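# Push yellow trolley to door end and turn it

## Task

Roll the yellow trolley along the room toward the open end near the door, spin it around, and park it upright on its wheels slightly beyond where the benches end, centred in the gap between the two benches, with the handle end facing squarely at the door's wall. If the trolley topples or is left leaning, the task fails.

## Robot and tools

Robot: a LinearBot, an omnidirectional wheeled base carrying a column about 1.7 m high. A carriage slides up and down the column (lift_m, 0 to 1 m) and holds two identical six-joint arms, left and right, each ending in a two-finger gripper. The arm bases sit roughly 0.57 m + lift_m above the floor, and parts of the carriage hang about 0.15 m lower. A hand can reach 0.78 m from its shoulder but only about 0.38 m below its arm base. With both arms parked (joints 1 to 6 at 0, 0.05, 0.05, 1.45, 0, 0) the robot measures about 0.85 m wide by 0.65 m long.

Cameras: carriage_camera is fixed on the carriage, facing forward and tilted about 20 degrees down; left_wrist_camera and right_wrist_camera look out past each hand's fingertips. Images are 504x504 pixels.

Frames: base frame has its origin on the floor below the base centre, x forward, y left, z up, in metres. left_hand and right_hand are reported in it (the point between the finger pads), with quat_wxyz giving orientation; the hand's z axis runs along the fingers. base_odometry is in the odometry frame, which is the base frame as it stood at the scene's start; it only counts wheel rotation, so slipping looks like travel, and heading (rad, left positive, -3.142 to 3.142) can drift a degree or two after turns.

Tool move: runs one action and returns the state plus images. Arguments:
- base: an object with exactly one key, a relative offset from where the base was last reported. translate_m: straight drive in metres, forward positive, -2 to 2. strafe_m: sideways in metres, left positive, -2 to 2. rotate_rad: turn in place in radians, counter-clockwise (left) positive, -6.3 to 6.3.
- joints: absolute targets keyed by joint name (not offsets). lift_m 0 to 1 m. For each arm (left_ and right_ prefixes, same ranges): joint1_rad -2.617 to 3.054 (yaw about vertical, 0 forward, positive left); joint2_rad 0 to 3.141 (shoulder, 0 upper arm back and level, 1.57 upright, 3.14 forward); joint3_rad 0 to 3.141 (elbow, 0 folded, 3.14 straight); joint4_rad -1.57 to 1.57 (wrist pitch, positive lifts the fingertips); joint5_rad -1.57 to 1.57 (wrist yaw, positive turns fingertips right); joint6_rad -2.094 to 2.094 (hand roll); gripper_m 0 to 0.093 m (pad gap). Omitted joints keep their previous target.
- speeds: optional top speeds for this action only: translate_m and strafe_m 0.02 to 0.5 m/s, rotate_rad 0.05 to 1.57 rad/s, lift_m 0.08 to 0.25 m/s. Defaults are the maxima.
- min_time_s: optional, 0.1 to 8 s, a minimum duration for arm and gripper motions.
- cameras: list of camera names or "all"; omitted or null means all, [] means none.
All motions in one action start together. No action runs over 15 s; a base move is cut off after 14 s. Unknown keys make the call invalid; out-of-range values get it refused, and a refusal or a stop cancels the remaining move, wait and finished_scene calls in that reply.

Tool wait: seconds from 0 to 10; the robot keeps doing what it was doing; returns state and images. Tool zoom_image: camera name and region [x0, y0, x1, y1] in pixels (top-left origin, at most 504 by 504) of that camera's latest image. Tool read_manual only returns licence texts. Tool finished_scene takes scene (1 to 3) and ends the scene irreversibly; the trolley must already be placed and stay put.

Result lines: move shows done, or the worst status among motions. base_status and joint_status per motion: done (wheels turned the commanded amount, slipping or not), off_target (stopped short, may still push), contact_stop or time_out (target dropped, holding in place), not_followed (an arm command withheld because it would bring the arms within millimetres of each other). on_its_own reports actions you did not command. motor_effort gives percent of maximum with the peak in brackets; drive_wheels is the busiest wheel motor. Joint torques are listed per arm; joints 1 to 3 wrap at ±28 N m. MOTOR HOT appears at 75 °C; at 100 °C an OVER-TEMPERATURE FAULT drops that arm for 30 to 60 s.

Cautions: the robot can tip over and cannot recover; it is least stable with the carriage high, arms stretched or loaded, while pushing or pulling, or when stopping abruptly. Only the images reveal a lean. When pushing the trolley, keep the carriage low, the arms short and the drive slow, and avoid shoving hard. A drive can bend an arm against something and still read done; check joint_positions. If a drive is stopped by contact, backing about 0.2 m the way you came (or turning back) usually frees it. Never back the column under a table edge. Arms have no contact stop and spring to target once freed. Do not let the arms strike or squeeze each other. Park arms between tasks to avoid heating; an outstretched arm heats within minutes. Hand position readings may be off, usually too high. The simulation keeps running while you think, holding the last command. Avoid drops, slams, hard hits and releasing moving objects.

Each tool is called after ">>>" as name(argument=value, ...), one argument or row to a line, values as JSON.

## Session

>>> move(
)

Scene clock: 0.00 s.
Joint torques (N m): no reading
base_odometry: x=+0.000 y=+0.000 heading=+0.000
base_status: not commanded
joint_positions: lift_m=+0.300 left_joint1_rad=+0.009 left_joint2_rad=+0.033 left_joint3_rad=+0.028 left_joint4_rad=+1.445 left_joint5_rad=-0.002 left_joint6_rad=-0.037 left_gripper_m=+0.09396 right_joint1_rad=-0.003 right_joint2_rad=+0.063 right_joint3_rad=+0.054 right_joint4_rad=+1.427 right_joint5_rad=+0.035 right_joint6_rad=+0.005 right_gripper_m=+0.09396
joint_status: not commanded
motor_effort: lift_m=+23 drive_wheels=+0
left_hand: x=+0.2655 y=+0.3091 z=+1.3252 quat_wxyz=(+0.998, -0.003, +0.065, -0.014) (m; base frame)
right_hand: x=+0.2719 y=-0.3144 z=+1.3312 quat_wxyz=(+0.997, +0.018, +0.077, -0.001) (m; base frame)
pictures: carriage_camera, left_wrist_camera, right_wrist_camera

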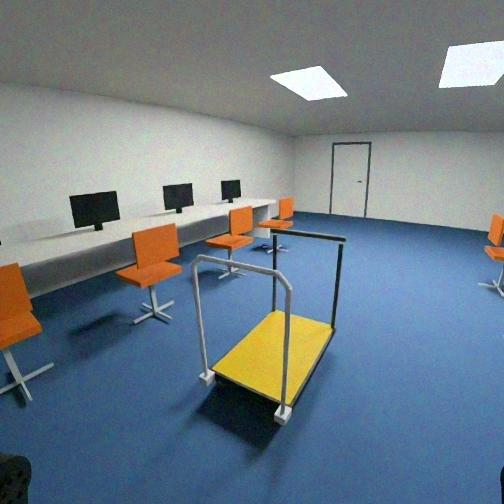

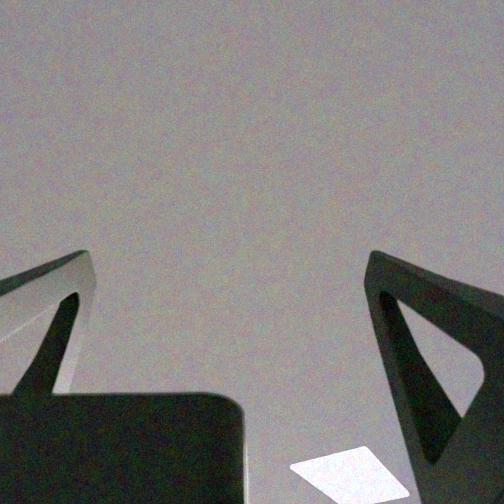

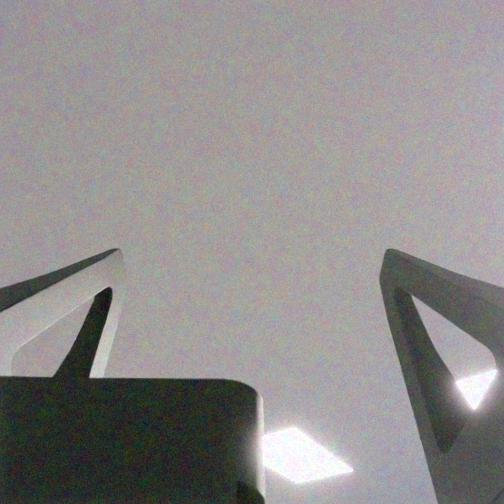

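>>> zoom_image(
  camera="carriage_camera",
  region=[180, 220, 360, 430],
)

>>> zoom_image(
  camera="carriage_camera",
  region=[200, 130, 504, 310],
)

Scaled by 2.400.

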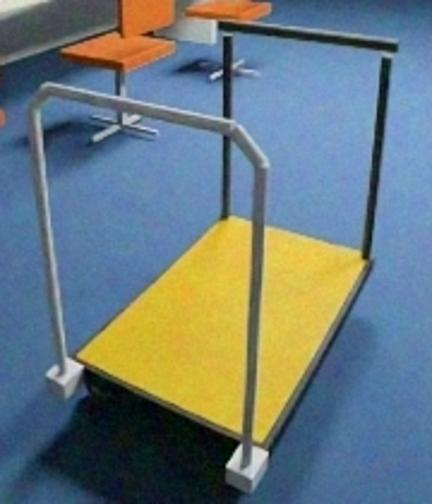

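Scaled by 1.658.

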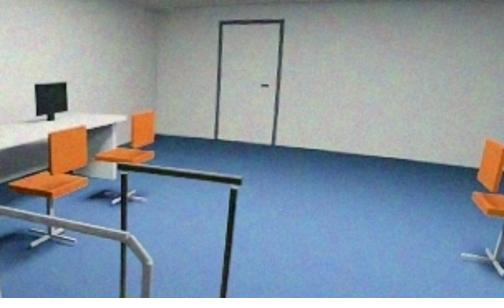

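>>> move(
  base={"rotate_rad": -0.54},
  speeds={"rotate_rad": 0.6},
  cameras=["carriage_camera"],
)

Scene clock: 26.47 s.
Joint torques (N m): left_arm=[-0.38 4.78 6.49 -0.28 0.08 -0.01] | right_arm=[-0.08 4.53 4.48 -0.1 -0.05 -0.04]
move: done
base_odometry: x=+0.000 y=+0.000 heading=-0.540
base_status: done
joint_positions: lift_m=+0.300 left_joint1_rad=+0.009 left_joint2_rad=+0.033 left_joint3_rad=+0.028 left_joint4_rad=+1.445 left_joint5_rad=-0.002 left_joint6_rad=-0.037 left_gripper_m=+0.09396 right_joint1_rad=-0.003 right_joint2_rad=+0.063 right_joint3_rad=+0.054 right_joint4_rad=+1.427 right_joint5_rad=+0.035 right_joint6_rad=+0.005 right_gripper_m=+0.09396
joint_status: not commanded
motor_effort: lift_m=+23(23) drive_wheels=+2(9)
left_hand: x=+0.2655 y=+0.3091 z=+1.3252 quat_wxyz=(+0.998, -0.003, +0.065, -0.014) (m; base frame)
right_hand: x=+0.2719 y=-0.3144 z=+1.3312 quat_wxyz=(+0.997, +0.018, +0.077, -0.001) (m; base frame)
pictures: carriage_camera

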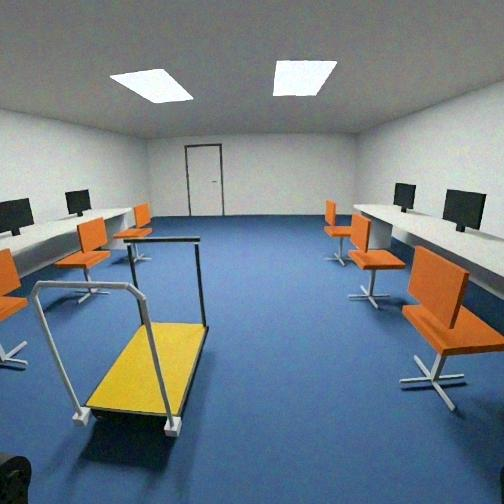

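>>> move(
  base={"strafe_m": 0.69},
  joints={"lift_m": 0.0},
  cameras=["carriage_camera"],
)

Scene clock: 46.73 s.
Joint torques (N m): left_arm=[-0.35 4.78 6.49 -0.28 0.09 -0.01] | right_arm=[0.12 4.55 4.49 -0.1 -0.05 -0.04]
move: done
base_odometry: x=+0.355 y=+0.592 heading=-0.540
base_status: done
joint_positions: lift_m=+0.000 left_joint1_rad=+0.009 left_joint2_rad=+0.033 left_joint3_rad=+0.028 left_joint4_rad=+1.445 left_joint5_rad=-0.002 left_joint6_rad=-0.037 left_gripper_m=+0.09396 right_joint1_rad=-0.004 right_joint2_rad=+0.063 right_joint3_rad=+0.054 right_joint4_rad=+1.427 right_joint5_rad=+0.035 right_joint6_rad=+0.005 right_gripper_m=+0.09396
joint_status: all done
motor_effort: lift_m=+20(22) drive_wheels=-4(10)
left_hand: x=+0.2655 y=+0.3091 z=+1.0257 quat_wxyz=(+0.998, -0.003, +0.065, -0.014) (m; base frame)
right_hand: x=+0.2719 y=-0.3145 z=+1.0316 quat_wxyz=(+0.997, +0.018, +0.077, -0.001) (m; base frame)
pictures: carriage_camera
camera_calibration:
carriage_camera: T_world_to_cam=[[0.0345615, -0.999371, -0.00797329, 0.00315483], [-0.31294, -0.00324492, -0.949767, 1.00369], [0.949144, 0.0353205, -0.312855, 0.182114], [0, 0, 0, 1]] pos_world=[0.141134, -0.0000226255, 1.01028]

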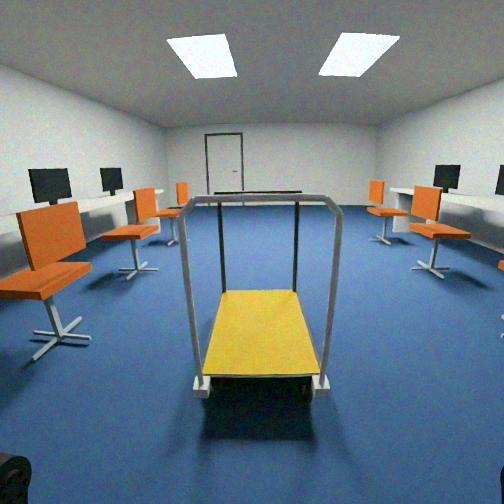

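>>> zoom_image(
  camera="carriage_camera",
  region=[170, 180, 360, 400],
)

Scaled by 2.291.

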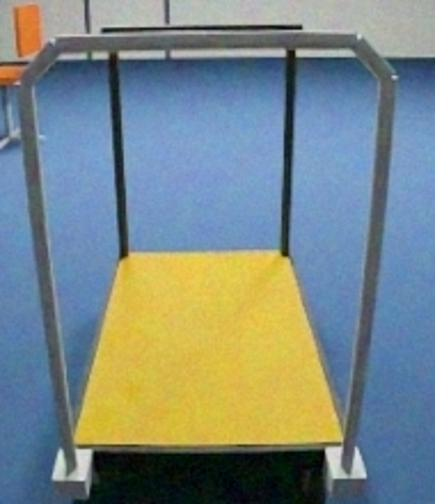

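>>> move(
  joints={"left_joint1_rad":-0.12,"left_joint2_rad":1.84,"left_joint3_rad":0.44,"left_joint4_rad":1.25,"left_joint5_rad":-0.12,"left_joint6_rad":0,"left_gripper_m":0.093,"right_joint1_rad":0.12,"right_joint2_rad":1.84,"right_joint3_rad":0.44,"right_joint4_rad":1.25,"right_joint5_rad":0.12,"right_joint6_rad":0,"right_gripper_m":0.093},
  min_time_s=2.5,
)

Scene clock: 62.63 s.
Joint torques (N m): left_arm=[-0.98 -5.53 6.8 2.35 -0.02 0.11] | right_arm=[0.36 -5.98 5.19 2.54 0.05 -0.08]
move: done
base_odometry: x=+0.355 y=+0.592 heading=-0.540
base_status: not commanded
joint_positions: lift_m=+0.000 left_joint1_rad=-0.114 left_joint2_rad=+1.833 left_joint3_rad=+0.417 left_joint4_rad=+1.242 left_joint5_rad=-0.111 left_joint6_rad=-0.012 left_gripper_m=+0.09308 right_joint1_rad=+0.114 right_joint2_rad=+1.830 right_joint3_rad=+0.414 right_joint4_rad=+1.249 right_joint5_rad=+0.112 right_joint6_rad=+0.005 right_gripper_m=+0.09310
joint_status: all done
motor_effort: lift_m=+20(20) drive_wheels=-4(4)
left_hand: x=+0.6581 y=+0.2788 z=+0.6943 quat_wxyz=(+0.643, +0.003, +0.765, +0.002) (m; base frame)
right_hand: x=+0.6577 y=-0.2791 z=+0.6962 quat_wxyz=(+0.646, -0.005, +0.763, -0.004) (m; base frame)
pictures: carriage_camera, left_wrist_camera, right_wrist_camera
camera_calibration:
carriage_camera: T_world_to_cam=[[0.0345615, -0.999371, -0.00797329, 0.00315483], [-0.31294, -0.00324492, -0.949767, 1.00369], [0.949144, 0.0353205, -0.312855, 0.182114], [0, 0, 0, 1]] pos_world=[0.141134, -0.0000226255, 1.01028]
left_wrist_camera: T_world_to_cam=[[-0.0454387, -0.998527, 0.0296597, 0.281714], [-0.691089, 0.00998174, -0.722701, 0.964939], [0.72134, -0.0533361, -0.690524, 0.144883], [0, 0, 0, 1]] pos_world=[0.575149, 0.279395, 0.789052]
right_wrist_camera: T_world_to_cam=[[-0.00292609, -0.999695, 0.0245041, -0.292446], [-0.694913, -0.015588, -0.718925, 0.960215], [0.719088, -0.0191319, -0.694656, 0.127243], [0, 0, 0, 1]] pos_world=[0.574912, -0.274955, 0.785879]

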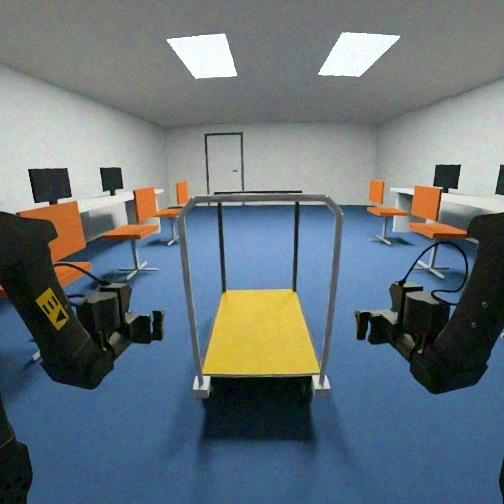

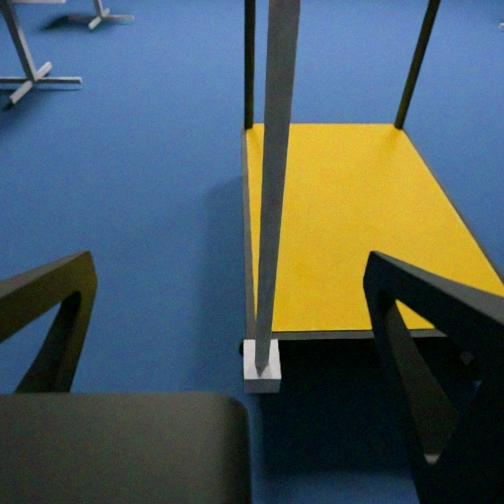

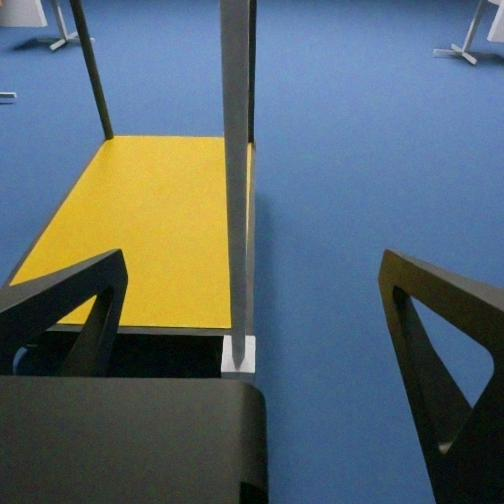

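>>> move(
  joints={"left_joint1_rad":-0.21,"left_joint5_rad":-0.20,"right_joint1_rad":0.18,"right_joint5_rad":0.17},
  base={"translate_m":0.2},
  speeds={"translate_m":0.15},
)

Scene clock: 70.33 s.
Joint torques (N m): left_arm=[-0.44 -5.5 6.79 2.35 -0.01 0.11] | right_arm=[-0.02 -6.04 5.22 2.54 0.04 -0.07]
move: done
base_odometry: x=+0.527 y=+0.489 heading=-0.540
base_status: done
joint_positions: lift_m=+0.000 left_joint1_rad=-0.209 left_joint2_rad=+1.833 left_joint3_rad=+0.417 left_joint4_rad=+1.242 left_joint5_rad=-0.192 left_joint6_rad=-0.011 left_gripper_m=+0.09308 right_joint1_rad=+0.178 right_joint2_rad=+1.830 right_joint3_rad=+0.414 right_joint4_rad=+1.249 right_joint5_rad=+0.164 right_joint6_rad=+0.005 right_gripper_m=+0.09310
joint_status: all done
motor_effort: lift_m=+20(20) drive_wheels=-4(7)
left_hand: x=+0.6541 y=+0.2523 z=+0.6945 quat_wxyz=(+0.644, +0.014, +0.765, +0.003) (m; base frame)
right_hand: x=+0.6553 y=-0.2604 z=+0.6963 quat_wxyz=(+0.647, -0.013, +0.763, -0.003) (m; base frame)
pictures: carriage_camera, left_wrist_camera, right_wrist_camera
camera_calibration:
carriage_camera: T_world_to_cam=[[0.0345615, -0.999371, -0.00797329, 0.00315483], [-0.31294, -0.00324492, -0.949767, 1.00369], [0.949144, 0.0353205, -0.312855, 0.182114], [0, 0, 0, 1]] pos_world=[0.141134, -0.0000226255, 1.01028]
left_wrist_camera: T_world_to_cam=[[-0.0614282, -0.998005, 0.0145526, 0.275847], [-0.689387, 0.0318798, -0.723691, 0.956738], [0.721784, -0.0544875, -0.68997, 0.146092], [0, 0, 0, 1]] pos_world=[0.571061, 0.252756, 0.789168]
right_wrist_camera: T_world_to_cam=[[0.0111545, -0.999391, 0.0330547, -0.288861], [-0.693937, -0.0315375, -0.719345, 0.954391], [0.719949, -0.0149139, -0.693866, 0.129373], [0, 0, 0, 1]] pos_world=[0.572367, -0.256656, 0.785852]

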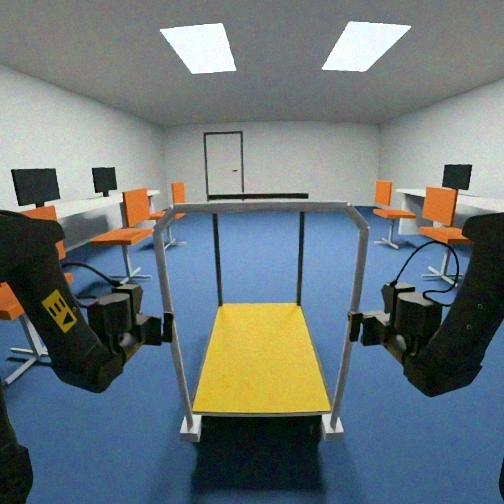

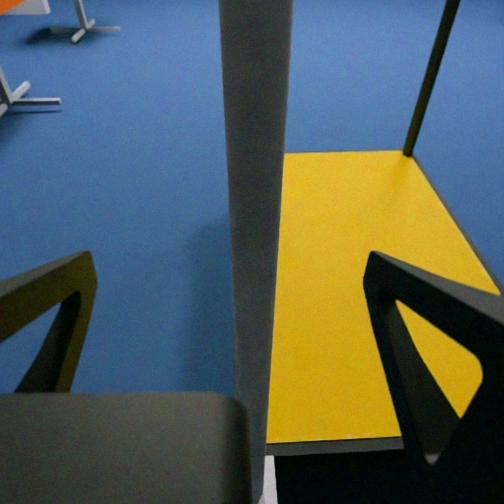

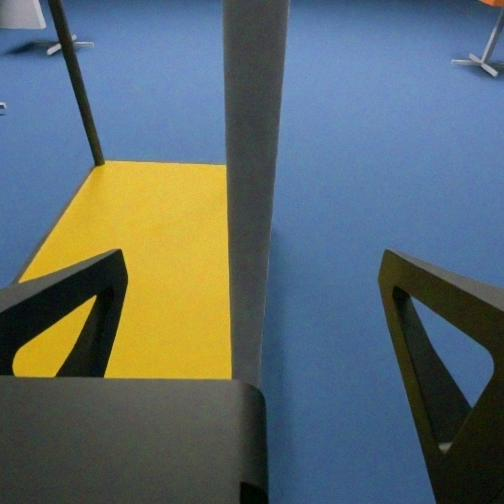

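>>> move(
  base={"translate_m":0.09},
  speeds={"translate_m":0.08},
)

Scene clock: 77.23 s.
Joint torques (N m): left_arm=[-0.44 -5.56 6.8 2.34 -0.01 0.11] | right_arm=[-0.21 -6.08 5.18 2.54 0.03 -0.09]
move: done
base_odometry: x=+0.604 y=+0.443 heading=-0.539
base_status: done
joint_positions: lift_m=+0.000 left_joint1_rad=-0.209 left_joint2_rad=+1.833 left_joint3_rad=+0.417 left_joint4_rad=+1.241 left_joint5_rad=-0.193 left_joint6_rad=-0.011 left_gripper_m=+0.09308 right_joint1_rad=+0.179 right_joint2_rad=+1.830 right_joint3_rad=+0.414 right_joint4_rad=+1.248 right_joint5_rad=+0.165 right_joint6_rad=+0.005 right_gripper_m=+0.09310
joint_status: not commanded
motor_effort: lift_m=+20(20) drive_wheels=-3(7)
left_hand: x=+0.6541 y=+0.2524 z=+0.6944 quat_wxyz=(+0.644, +0.014, +0.765, +0.003) (m; base frame)
right_hand: x=+0.6553 y=-0.2603 z=+0.6963 quat_wxyz=(+0.646, -0.013, +0.763, -0.003) (m; base frame)
pictures: carriage_camera, left_wrist_camera, right_wrist_camera
camera_calibration:
carriage_camera: T_world_to_cam=[[0.0345615, -0.999371, -0.00797329, 0.00315483], [-0.31294, -0.00324492, -0.949767, 1.00369], [0.949144, 0.0353205, -0.312855, 0.182114], [0, 0, 0, 1]] pos_world=[0.141134, -0.0000226255, 1.01028]
left_wrist_camera: T_world_to_cam=[[-0.0609947, -0.998034, 0.0144436, 0.275693], [-0.689613, 0.0316752, -0.723485, 0.956684], [0.721605, -0.0540893, -0.690188, 0.146196], [0, 0, 0, 1]] pos_world=[0.571061, 0.252755, 0.789068]
right_wrist_camera: T_world_to_cam=[[0.0108095, -0.999389, 0.0332519, -0.288615], [-0.694253, -0.0314333, -0.719044, 0.954296], [0.71965, -0.0153127, -0.694168, 0.129612], [0, 0, 0, 1]] pos_world=[0.572368, -0.256457, 0.785751]

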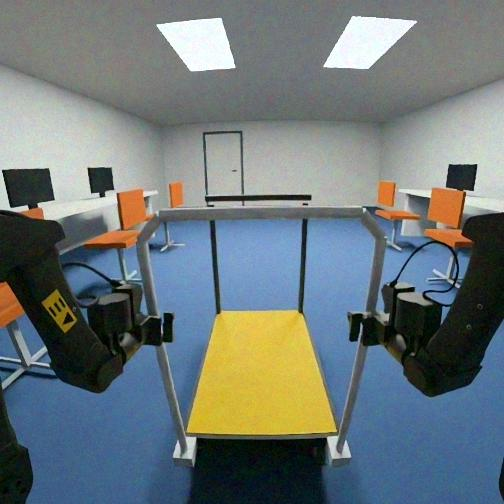

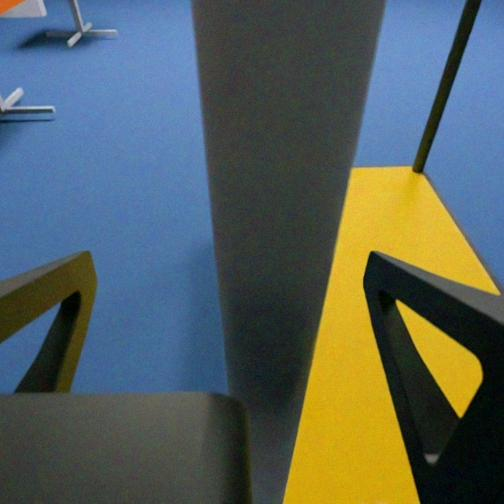

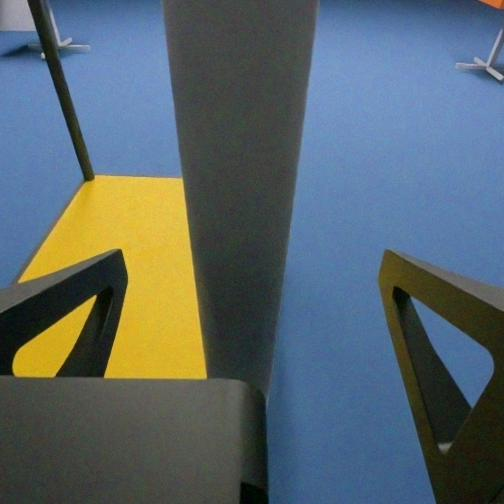

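>>> move(
  base={"translate_m":0.012},
  joints={"left_joint1_rad":-0.235,"left_joint5_rad":-0.22,"right_joint1_rad":0.167,"right_joint5_rad":0.155},
  speeds={"translate_m":0.05},
  cameras=[],
)

>>> move(
  joints={"left_gripper_m":0.015,"right_gripper_m":0.015},
  min_time_s=2,
)

Scene clock: 82.47 s.
Joint torques (N m): left_arm=[-0.75 -5.52 6.8 2.35 -0.03 0.11] | right_arm=[-0.61 -5.97 5.16 2.54 -0.09 -0.07]
move: done
base_odometry: x=+0.615 y=+0.437 heading=-0.539
base_status: done
joint_positions: lift_m=+0.000 left_joint1_rad=-0.231 left_joint2_rad=+1.833 left_joint3_rad=+0.417 left_joint4_rad=+1.241 left_joint5_rad=-0.211 left_joint6_rad=-0.011 left_gripper_m=+0.09308 right_joint1_rad=+0.172 right_joint2_rad=+1.830 right_joint3_rad=+0.414 right_joint4_rad=+1.248 right_joint5_rad=+0.162 right_joint6_rad=+0.005 right_gripper_m=+0.09310
joint_status: all done
motor_effort: lift_m=+20(20) drive_wheels=-4(8)
left_hand: x=+0.6529 y=+0.2466 z=+0.6945 quat_wxyz=(+0.644, +0.016, +0.765, +0.003) (m; base frame)
right_hand: x=+0.6556 y=-0.2630 z=+0.6962 quat_wxyz=(+0.646, -0.011, +0.763, -0.005) (m; base frame)
pictures: none
No camera images: "cameras" was empty.

Scene clock: 84.77 s.
Joint torques (N m): left_arm=[-0.43 -5.52 6.74 2.35 -0.04 0.38] | right_arm=[-0.61 -5.96 5.05 2.57 0.17 -0.2]
move: off_target
base_odometry: x=+0.615 y=+0.437 heading=-0.539
base_status: not commanded
joint_positions: lift_m=+0.000 left_joint1_rad=-0.234 left_joint2_rad=+1.833 left_joint3_rad=+0.417 left_joint4_rad=+1.241 left_joint5_rad=-0.210 left_joint6_rad=-0.038 left_gripper_m=+0.02298 right_joint1_rad=+0.173 right_joint2_rad=+1.830 right_joint3_rad=+0.416 right_joint4_rad=+1.246 right_joint5_rad=+0.136 right_joint6_rad=+0.017 right_gripper_m=+0.02280
joint_status: left_gripper_m off_target (ended at +0.02300, target +0.01500); right_gripper_m off_target (ended at +0.02282, target +0.01500)
motor_effort: lift_m=+20(20) drive_wheels=-4(4)
left_hand: x=+0.6529 y=+0.2449 z=+0.6946 quat_wxyz=(+0.644, +0.007, +0.765, -0.007) (m; base frame)
right_hand: x=+0.6559 y=-0.2581 z=+0.6962 quat_wxyz=(+0.646, -0.016, +0.763, +0.009) (m; base frame)
pictures: carriage_camera, left_wrist_camera, right_wrist_camera
camera_calibration:
carriage_camera: T_world_to_cam=[[0.0345615, -0.999371, -0.00797329, 0.00315483], [-0.31294, -0.00324492, -0.949767, 1.00369], [0.949144, 0.0353205, -0.312855, 0.182114], [0, 0, 0, 1]] pos_world=[0.141134, -0.0000226255, 1.01028]
left_wrist_camera: T_world_to_cam=[[-0.0638824, -0.997231, 0.0380831, 0.253383], [-0.689431, 0.0165098, -0.724163, 0.960332], [0.721529, -0.0725169, -0.688577, 0.150245], [0, 0, 0, 1]] pos_world=[0.569864, 0.247721, 0.789242]
right_wrist_camera: T_world_to_cam=[[0.0305589, -0.999396, 0.0165395, -0.287667], [-0.694614, -0.0331322, -0.71862, 0.954255], [0.718734, 0.0104717, -0.695207, 0.137225], [0, 0, 0, 1]] pos_world=[0.573001, -0.257314, 0.785904]

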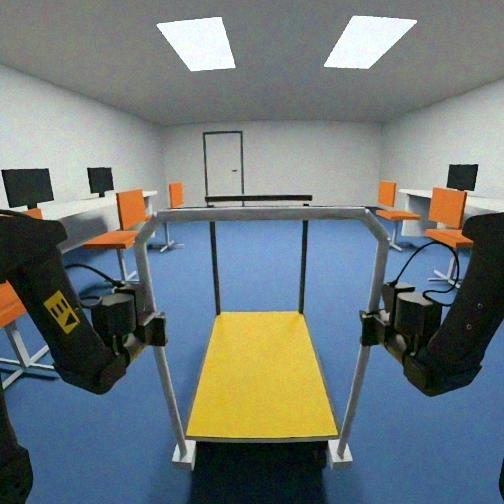

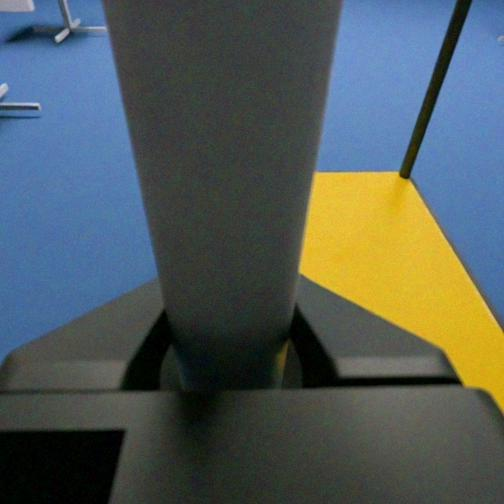

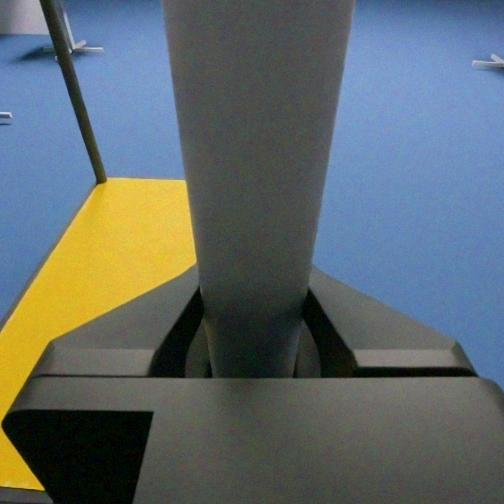

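>>> move(
  base={"translate_m":0.5},
  speeds={"translate_m":0.2},
  cameras=["carriage_camera"],
)

>>> move(
  base={"translate_m":1.0},
  speeds={"translate_m":0.3},
)

Scene clock: 95.00 s.
Joint torques (N m): left_arm=[0.42 -7.47 3.59 2.63 -0.25 0.39] | right_arm=[0.05 -6.06 5.05 2.56 -0.04 -0.23]
move: done
base_odometry: x=+1.044 y=+0.180 heading=-0.539
base_status: done
joint_positions: lift_m=+0.000 left_joint1_rad=-0.243 left_joint2_rad=+1.851 left_joint3_rad=+0.455 left_joint4_rad=+1.219 left_joint5_rad=-0.187 left_joint6_rad=-0.039 left_gripper_m=+0.02288 right_joint1_rad=+0.164 right_joint2_rad=+1.830 right_joint3_rad=+0.416 right_joint4_rad=+1.247 right_joint5_rad=+0.158 right_joint6_rad=+0.020 right_gripper_m=+0.02279
joint_status: not commanded
motor_effort: lift_m=+20(20) drive_wheels=-4(9)
left_hand: x=+0.6609 y=+0.2349 z=+0.6946 quat_wxyz=(+0.643, +0.018, +0.766, -0.019) (m; base frame)
right_hand: x=+0.6564 y=-0.2654 z=+0.6965 quat_wxyz=(+0.646, -0.004, +0.763, -0.001) (m; base frame)
pictures: carriage_camera
camera_calibration:
carriage_camera: T_world_to_cam=[[0.0345615, -0.999371, -0.00797329, 0.00315483], [-0.31294, -0.00324492, -0.949767, 1.00369], [0.949144, 0.0353205, -0.312855, 0.182114], [0, 0, 0, 1]] pos_world=[0.141134, -0.0000226255, 1.01028]

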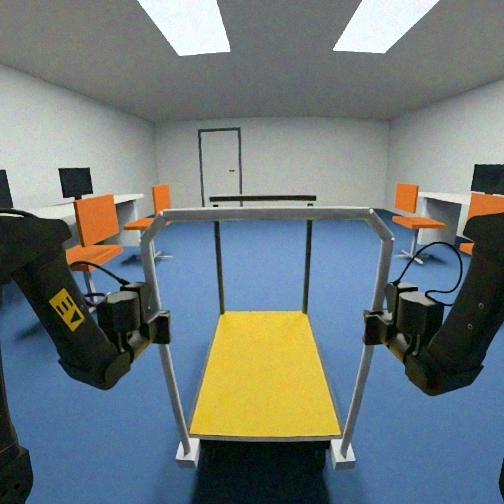

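Scene clock: 99.83 s.
Joint torques (N m): left_arm=[0.46 -7.6 3.33 2.66 -0.25 0.39] | right_arm=[0.06 -5.93 5.19 2.53 -0.07 -0.23]
move: done
base_odometry: x=+1.903 y=-0.332 heading=-0.538
base_status: done
joint_positions: lift_m=+0.000 left_joint1_rad=-0.243 left_joint2_rad=+1.852 left_joint3_rad=+0.458 left_joint4_rad=+1.216 left_joint5_rad=-0.186 left_joint6_rad=-0.039 left_gripper_m=+0.02288 right_joint1_rad=+0.164 right_joint2_rad=+1.830 right_joint3_rad=+0.414 right_joint4_rad=+1.249 right_joint5_rad=+0.160 right_joint6_rad=+0.021 right_gripper_m=+0.02279
joint_status: not commanded
motor_effort: lift_m=+20(20) drive_wheels=-4(8)
left_hand: x=+0.6616 y=+0.2346 z=+0.6946 quat_wxyz=(+0.643, +0.019, +0.766, -0.019) (m; base frame)
right_hand: x=+0.6560 y=-0.2658 z=+0.6964 quat_wxyz=(+0.647, -0.003, +0.763, -0.001) (m; base frame)
pictures: carriage_camera, left_wrist_camera, right_wrist_camera
camera_calibration:
carriage_camera: T_world_to_cam=[[0.0345615, -0.999371, -0.00797329, 0.00315483], [-0.31294, -0.00324492, -0.949767, 1.00369], [0.949144, 0.0353205, -0.312855, 0.182114], [0, 0, 0, 1]] pos_world=[0.141134, -0.0000226255, 1.01028]
left_wrist_camera: T_world_to_cam=[[-0.0963077, -0.994445, 0.0424759, 0.261431], [-0.691458, 0.0361467, -0.721512, 0.961257], [0.715968, -0.0988574, -0.691098, 0.154804], [0, 0, 0, 1]] pos_world=[0.579012, 0.240536, 0.789438]
right_wrist_camera: T_world_to_cam=[[-0.00221927, -0.999861, 0.016531, -0.274127], [-0.694137, -0.0103594, -0.719769, 0.960771], [0.71984, -0.0130721, -0.694017, 0.129595], [0, 0, 0, 1]] pos_world=[0.573011, -0.262442, 0.786006]

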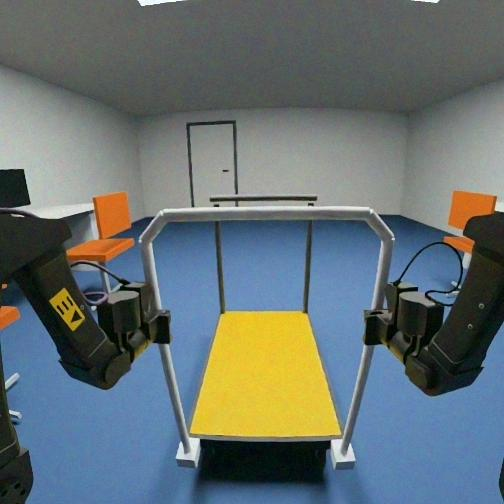

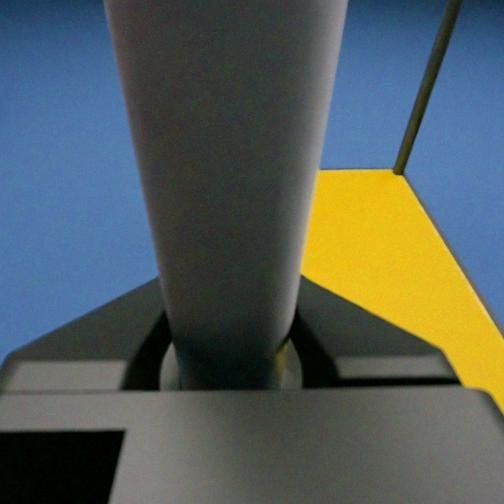

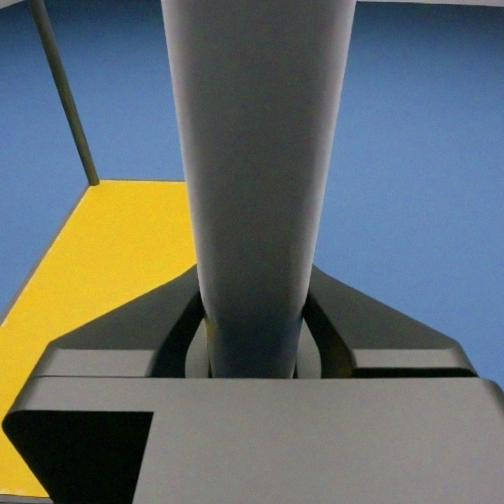

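>>> zoom_image(
  camera="carriage_camera",
  region=[0, 170, 180, 300],
)

>>> zoom_image(
  camera="carriage_camera",
  region=[370, 170, 504, 300],
)

Scaled by 2.800.

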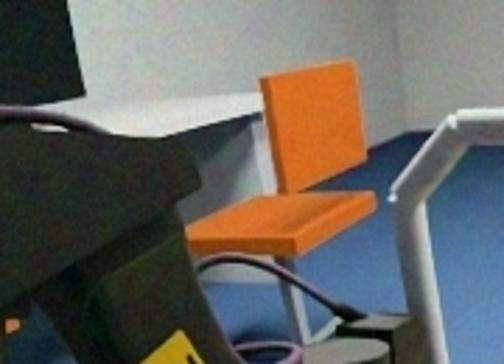

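Scaled by 3.761.

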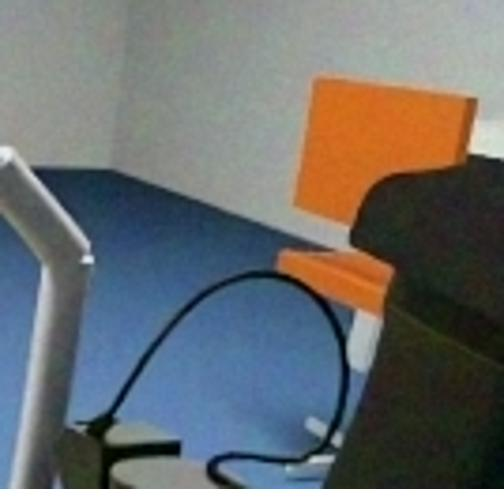

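>>> move(
  base={"translate_m":2.0},
  speeds={"translate_m":0.3},
  cameras=["carriage_camera"],
)

>>> move(
  base={"rotate_rad":0.15},
  speeds={"rotate_rad":0.15},
)

Scene clock: 127.00 s.
Joint torques (N m): left_arm=[0.49 -7.6 3.32 2.65 -0.25 0.39] | right_arm=[0.08 -5.83 5.31 2.5 -0.08 -0.24]
move: done
base_odometry: x=+3.620 y=-1.357 heading=-0.538
base_status: done
joint_positions: lift_m=+0.000 left_joint1_rad=-0.244 left_joint2_rad=+1.852 left_joint3_rad=+0.459 left_joint4_rad=+1.216 left_joint5_rad=-0.187 left_joint6_rad=-0.039 left_gripper_m=+0.02288 right_joint1_rad=+0.164 right_joint2_rad=+1.830 right_joint3_rad=+0.412 right_joint4_rad=+1.251 right_joint5_rad=+0.160 right_joint6_rad=+0.021 right_gripper_m=+0.02279
joint_status: not commanded
motor_effort: lift_m=+20(20) drive_wheels=-4(9)
left_hand: x=+0.6616 y=+0.2345 z=+0.6946 quat_wxyz=(+0.643, +0.018, +0.766, -0.019) (m; base frame)
right_hand: x=+0.6555 y=-0.2660 z=+0.6963 quat_wxyz=(+0.647, -0.003, +0.763, -0.001) (m; base frame)
pictures: carriage_camera
camera_calibration:
carriage_camera: T_world_to_cam=[[0.0345615, -0.999371, -0.00797329, 0.00315483], [-0.31294, -0.00324492, -0.949767, 1.00369], [0.949144, 0.0353205, -0.312855, 0.182114], [0, 0, 0, 1]] pos_world=[0.141134, -0.0000226255, 1.01028]

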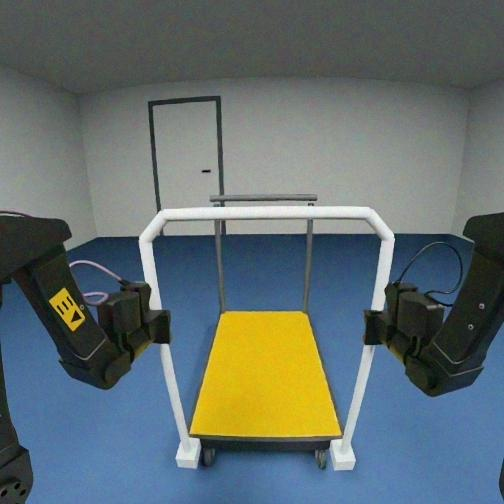

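Scene clock: 128.60 s.
Joint torques (N m): left_arm=[-0.02 -7.95 4.64 2.32 -0.16 0.39] | right_arm=[-0.66 -7.99 2.04 2.88 -0.05 -0.26]
move: done
base_odometry: x=+3.620 y=-1.357 heading=-0.388
base_status: done
joint_positions: lift_m=+0.000 left_joint1_rad=-0.238 left_joint2_rad=+1.856 left_joint3_rad=+0.442 left_joint4_rad=+1.244 left_joint5_rad=-0.196 left_joint6_rad=-0.039 left_gripper_m=+0.02283 right_joint1_rad=+0.172 right_joint2_rad=+1.847 right_joint3_rad=+0.455 right_joint4_rad=+1.220 right_joint5_rad=+0.157 right_joint6_rad=+0.023 right_gripper_m=+0.02273
joint_status: not commanded
motor_effort: lift_m=+20(20) drive_wheels=-5(13)
left_hand: x=+0.6587 y=+0.2394 z=+0.6938 quat_wxyz=(+0.645, +0.013, +0.764, -0.014) (m; base frame)
right_hand: x=+0.6652 y=-0.2605 z=+0.6962 quat_wxyz=(+0.644, -0.006, +0.765, +0.003) (m; base frame)
pictures: carriage_camera, left_wrist_camera, right_wrist_camera
camera_calibration:
carriage_camera: T_world_to_cam=[[0.0345615, -0.999371, -0.00797329, 0.00315483], [-0.31294, -0.00324492, -0.949767, 1.00369], [0.949144, 0.0353205, -0.312855, 0.182114], [0, 0, 0, 1]] pos_world=[0.141134, -0.0000226255, 1.01028]
left_wrist_camera: T_world_to_cam=[[-0.0816226, -0.995799, 0.0414903, 0.25728], [-0.686775, 0.026027, -0.726404, 0.961377], [0.722273, -0.0877854, -0.686015, 0.146447], [0, 0, 0, 1]] pos_world=[0.575475, 0.244034, 0.788138]
right_wrist_camera: T_world_to_cam=[[0.00781839, -0.99986, 0.0148031, -0.274188], [-0.698091, -0.0160567, -0.715829, 0.965472], [0.715967, -0.00473725, -0.698119, 0.1304], [0, 0, 0, 1]] pos_world=[0.582769, -0.25803, 0.786206]

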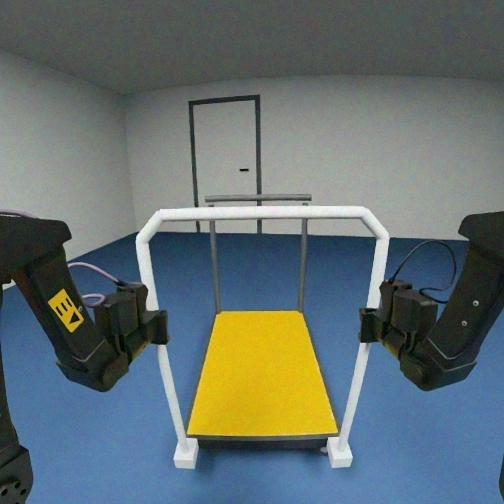

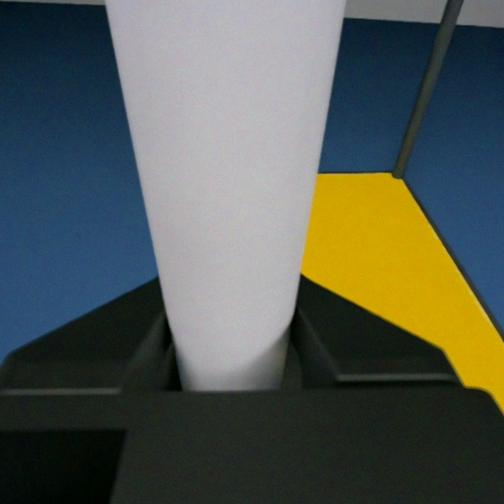

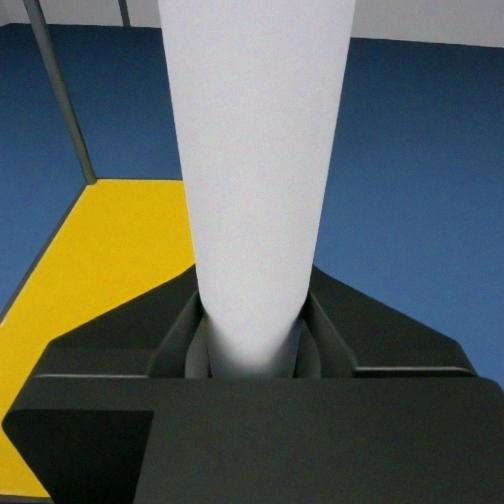

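>>> move(
  base={"rotate_rad":-0.316},
  speeds={"rotate_rad":0.25},
  cameras=[],
)

>>> move(
  base={"translate_m":2.0},
  speeds={"translate_m":0.35},
  cameras=["carriage_camera"],
)

>>> move(
  base={"rotate_rad":1.65},
  speeds={"rotate_rad":0.25},
  cameras=["carriage_camera"],
)

>>> move(
  base={"rotate_rad":1.65},
  speeds={"rotate_rad":0.25},
)

Scene clock: 143.67 s.
Joint torques (N m): left_arm=[0.4 -8.35 3.66 2.44 -0.18 0.41] | right_arm=[0.36 -8.06 3.33 2.57 -0.05 -0.26]
move: done
base_odometry: x=+3.621 y=-1.357 heading=-0.704
base_status: done
joint_positions: lift_m=+0.000 left_joint1_rad=-0.243 left_joint2_rad=+1.860 left_joint3_rad=+0.454 left_joint4_rad=+1.233 left_joint5_rad=-0.195 left_joint6_rad=-0.041 left_gripper_m=+0.02284 right_joint1_rad=+0.161 right_joint2_rad=+1.849 right_joint3_rad=+0.438 right_joint4_rad=+1.246 right_joint5_rad=+0.158 right_joint6_rad=+0.023 right_gripper_m=+0.02272
joint_status: not commanded
motor_effort: lift_m=+20(20) drive_wheels=+3(18)
left_hand: x=+0.6610 y=+0.2363 z=+0.6939 quat_wxyz=(+0.645, +0.015, +0.764, -0.017) (m; base frame)
right_hand: x=+0.6621 y=-0.2661 z=+0.6959 quat_wxyz=(+0.647, -0.001, +0.762, -0.001) (m; base frame)
pictures: none
No camera images: "cameras" was empty.

Scene clock: 151.07 s.
Joint torques (N m): left_arm=[1.26 -7.58 3.51 2.62 -0.34 0.4] | right_arm=[0.38 -6.68 5.29 2.36 -0.29 -0.27]
move: done
base_odometry: x=+5.144 y=-2.653 heading=-0.705
base_status: done
joint_positions: lift_m=+0.000 left_joint1_rad=-0.252 left_joint2_rad=+1.852 left_joint3_rad=+0.456 left_joint4_rad=+1.219 left_joint5_rad=-0.176 left_joint6_rad=-0.040 left_gripper_m=+0.02283 right_joint1_rad=+0.161 right_joint2_rad=+1.838 right_joint3_rad=+0.412 right_joint4_rad=+1.263 right_joint5_rad=+0.181 right_joint6_rad=+0.024 right_gripper_m=+0.02271
joint_status: not commanded
motor_effort: lift_m=+20(20) drive_wheels=-7(15)
left_hand: x=+0.6603 y=+0.2294 z=+0.6945 quat_wxyz=(+0.642, +0.025, +0.766, -0.026) (m; base frame)
right_hand: x=+0.6559 y=-0.2711 z=+0.6960 quat_wxyz=(+0.648, +0.007, +0.761, -0.009) (m; base frame)
pictures: carriage_camera
camera_calibration:
carriage_camera: T_world_to_cam=[[0.0345615, -0.999371, -0.00797329, 0.00315483], [-0.31294, -0.00324492, -0.949767, 1.00369], [0.949144, 0.0353205, -0.312855, 0.182114], [0, 0, 0, 1]] pos_world=[0.141134, -0.0000226255, 1.01028]

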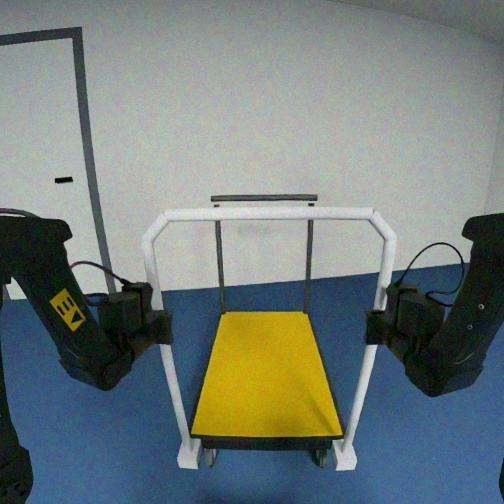

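Scene clock: 158.57 s.
Joint torques (N m): left_arm=[-0.49 -6.78 5.46 2.39 -0.24 0.4] | right_arm=[-0.59 -8.85 1.57 2.88 -0.18 -0.27]
move: done
base_odometry: x=+5.144 y=-2.653 heading=+0.945
base_status: done
joint_positions: lift_m=+0.000 left_joint1_rad=-0.234 left_joint2_rad=+1.845 left_joint3_rad=+0.432 left_joint4_rad=+1.240 left_joint5_rad=-0.188 left_joint6_rad=-0.041 left_gripper_m=+0.02279 right_joint1_rad=+0.173 right_joint2_rad=+1.855 right_joint3_rad=+0.462 right_joint4_rad=+1.222 right_joint5_rad=+0.168 right_joint6_rad=+0.025 right_gripper_m=+0.02252
joint_status: not commanded
motor_effort: lift_m=+20(20) drive_wheels=+3(19)
left_hand: x=+0.6564 y=+0.2401 z=+0.6943 quat_wxyz=(+0.644, +0.014, +0.764, -0.017) (m; base frame)
right_hand: x=+0.6669 y=-0.2615 z=+0.6959 quat_wxyz=(+0.645, -0.003, +0.764, +0.000) (m; base frame)
pictures: carriage_camera
camera_calibration:
carriage_camera: T_world_to_cam=[[0.0345615, -0.999371, -0.00797329, 0.00315483], [-0.31294, -0.00324492, -0.949767, 1.00369], [0.949144, 0.0353205, -0.312855, 0.182114], [0, 0, 0, 1]] pos_world=[0.141134, -0.0000226255, 1.01028]

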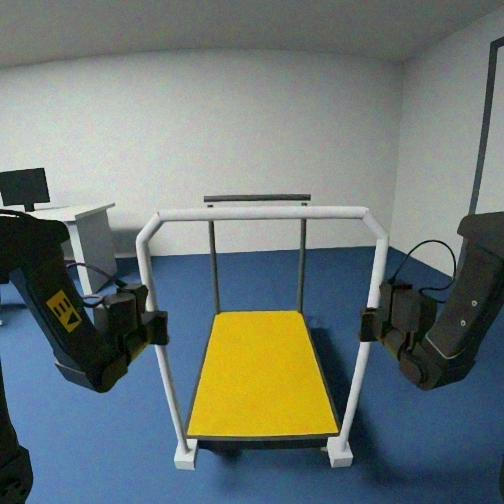

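Scene clock: 166.07 s.
Joint torques (N m): left_arm=[-0.46 -6.75 5.48 2.38 -0.24 0.4] | right_arm=[-0.64 -8.87 1.51 2.86 -0.14 -0.26]
move: done
base_odometry: x=+5.144 y=-2.653 heading=+2.595
base_status: done
joint_positions: lift_m=+0.000 left_joint1_rad=-0.234 left_joint2_rad=+1.845 left_joint3_rad=+0.432 left_joint4_rad=+1.239 left_joint5_rad=-0.188 left_joint6_rad=-0.041 left_gripper_m=+0.02276 right_joint1_rad=+0.173 right_joint2_rad=+1.855 right_joint3_rad=+0.462 right_joint4_rad=+1.223 right_joint5_rad=+0.168 right_joint6_rad=+0.025 right_gripper_m=+0.02243
joint_status: not commanded
motor_effort: lift_m=+20(20) drive_wheels=+2(19)
left_hand: x=+0.6564 y=+0.2402 z=+0.6942 quat_wxyz=(+0.644, +0.013, +0.765, -0.017) (m; base frame)
right_hand: x=+0.6669 y=-0.2616 z=+0.6958 quat_wxyz=(+0.645, -0.002, +0.764, -0.001) (m; base frame)
pictures: carriage_camera, left_wrist_camera, right_wrist_camera
camera_calibration:
carriage_camera: T_world_to_cam=[[0.0345615, -0.999371, -0.00797329, 0.00315483], [-0.31294, -0.00324492, -0.949767, 1.00369], [0.949144, 0.0353205, -0.312855, 0.182114], [0, 0, 0, 1]] pos_world=[0.141134, -0.0000226255, 1.01028]
left_wrist_camera: T_world_to_cam=[[-0.0851822, -0.995363, 0.0446798, 0.257906], [-0.688859, 0.0264344, -0.724413, 0.959865], [0.719873, -0.0924852, -0.687917, 0.152517], [0, 0, 0, 1]] pos_world=[0.573388, 0.245442, 0.788735]
right_wrist_camera: T_world_to_cam=[[-0.00232492, -0.999886, 0.014908, -0.268565], [-0.696935, -0.00907092, -0.717077, 0.968293], [0.71713, -0.0120571, -0.696835, 0.125372], [0, 0, 0, 1]] pos_world=[0.584305, -0.258239, 0.785708]

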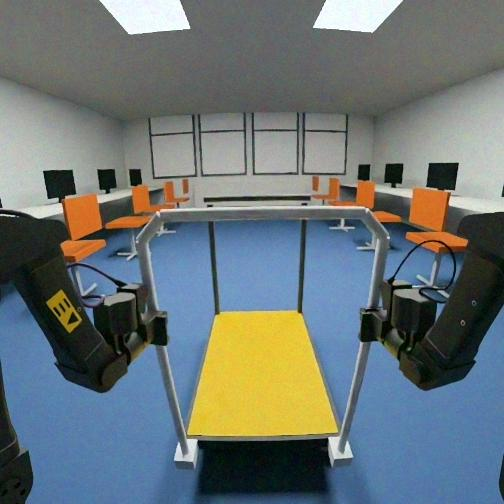

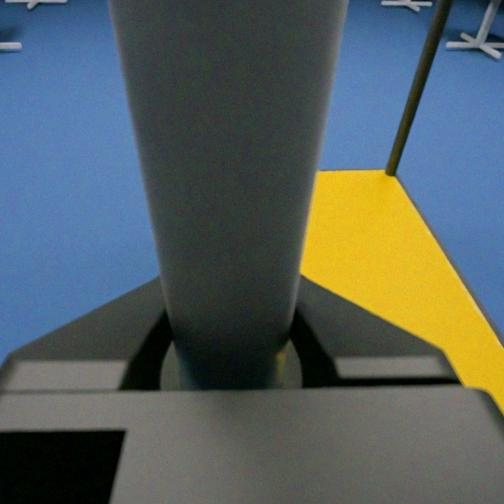

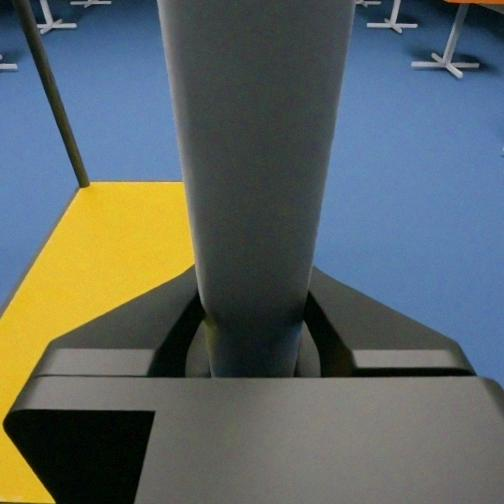

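>>> zoom_image(
  camera="carriage_camera",
  region=[0, 0, 252, 252],
)

>>> zoom_image(
  camera="carriage_camera",
  region=[252, 0, 504, 252],
)

Scaled by 2.000.

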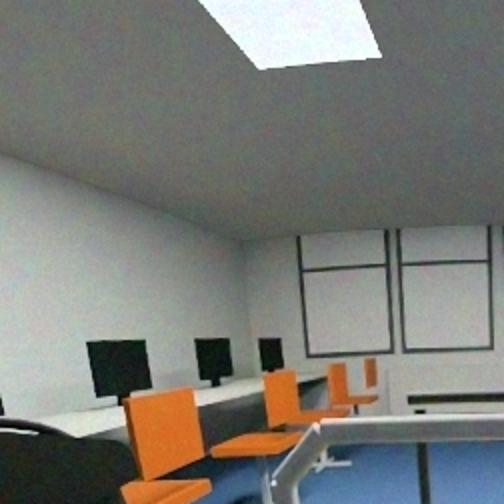

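Scaled by 2.000.

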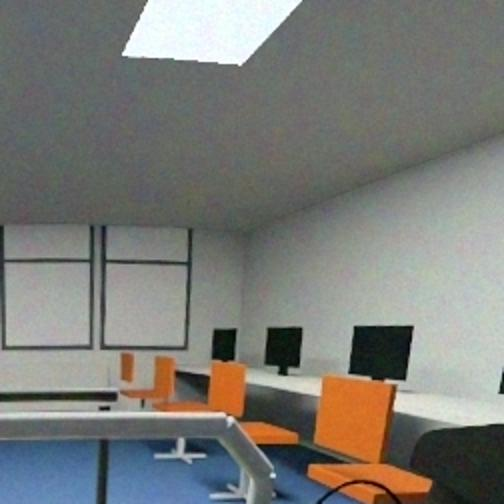

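>>> move(
  base={"rotate_rad":0.045},
  speeds={"rotate_rad":0.1},
  cameras=[],
)

>>> move(
  base={"translate_m":-0.4},
  speeds={"translate_m":0.2},
)

Scene clock: 203.17 s.
Joint torques (N m): left_arm=[0.16 -7.46 5.11 2.32 -0.22 0.4] | right_arm=[-0.44 -8.62 1.89 2.8 -0.15 -0.28]
move: done
base_odometry: x=+5.144 y=-2.653 heading=+2.640
base_status: done
joint_positions: lift_m=+0.000 left_joint1_rad=-0.241 left_joint2_rad=+1.852 left_joint3_rad=+0.437 left_joint4_rad=+1.244 left_joint5_rad=-0.189 left_joint6_rad=-0.041 left_gripper_m=+0.02276 right_joint1_rad=+0.169 right_joint2_rad=+1.853 right_joint3_rad=+0.457 right_joint4_rad=+1.226 right_joint5_rad=+0.169 right_joint6_rad=+0.025 right_gripper_m=+0.02242
joint_status: not commanded
motor_effort: lift_m=+20(20) drive_wheels=-4(11)
left_hand: x=+0.6571 y=+0.2371 z=+0.6940 quat_wxyz=(+0.645, +0.016, +0.764, -0.019) (m; base frame)
right_hand: x=+0.6659 y=-0.2635 z=+0.6959 quat_wxyz=(+0.645, -0.001, +0.764, -0.002) (m; base frame)
pictures: none
No camera images: "cameras" was empty.

Scene clock: 206.27 s.
Joint torques (N m): left_arm=[-0.44 -6.41 6.79 2.19 -0.12 0.41] | right_arm=[-1.24 -8.65 1.17 3 -0.03 -0.27]
move: done
base_odometry: x=+5.495 y=-2.845 heading=+2.641
base_status: done
joint_positions: lift_m=+0.000 left_joint1_rad=-0.234 left_joint2_rad=+1.842 left_joint3_rad=+0.416 left_joint4_rad=+1.255 left_joint5_rad=-0.200 left_joint6_rad=-0.041 left_gripper_m=+0.02275 right_joint1_rad=+0.180 right_joint2_rad=+1.853 right_joint3_rad=+0.467 right_joint4_rad=+1.210 right_joint5_rad=+0.155 right_joint6_rad=+0.025 right_gripper_m=+0.02242
joint_status: not commanded
motor_effort: lift_m=+20(20) drive_wheels=-7(11)
left_hand: x=+0.6529 y=+0.2432 z=+0.6938 quat_wxyz=(+0.645, +0.009, +0.764, -0.012) (m; base frame)
right_hand: x=+0.6674 y=-0.2562 z=+0.6954 quat_wxyz=(+0.643, -0.010, +0.766, +0.006) (m; base frame)
pictures: carriage_camera, left_wrist_camera, right_wrist_camera
camera_calibration:
carriage_camera: T_world_to_cam=[[0.0345615, -0.999371, -0.00797329, 0.00315483], [-0.31294, -0.00324492, -0.949767, 1.00369], [0.949144, 0.0353205, -0.312855, 0.182114], [0, 0, 0, 1]] pos_world=[0.141134, -0.0000226255, 1.01028]
left_wrist_camera: T_world_to_cam=[[-0.0732793, -0.99637, 0.0433337, 0.254028], [-0.686916, 0.0189239, -0.72649, 0.959063], [0.723033, -0.0830033, -0.685809, 0.149157], [0, 0, 0, 1]] pos_world=[0.569565, 0.247337, 0.788036]
right_wrist_camera: T_world_to_cam=[[0.0178747, -0.999749, 0.013492, -0.275719], [-0.700666, -0.0221515, -0.713146, 0.964804], [0.713266, 0.0032939, -0.700886, 0.134175], [0, 0, 0, 1]] pos_world=[0.58523, -0.254719, 0.785807]

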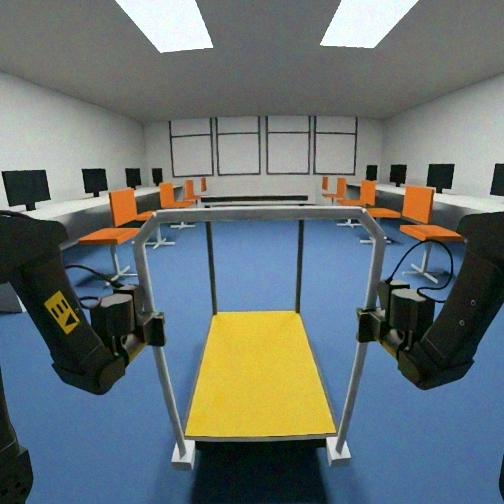

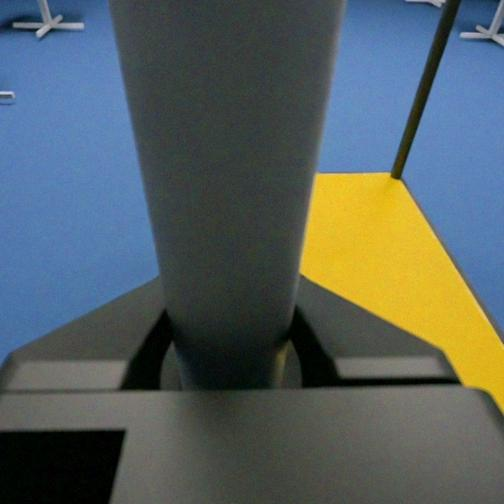

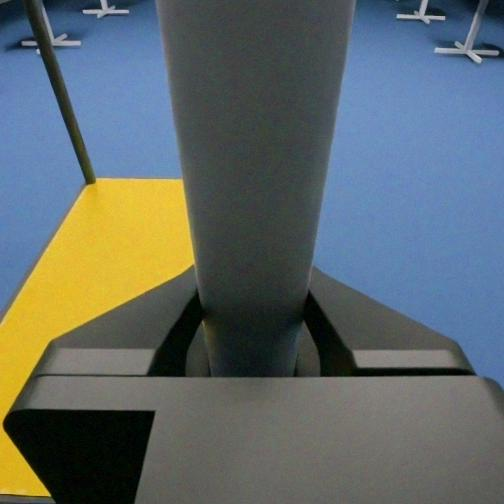

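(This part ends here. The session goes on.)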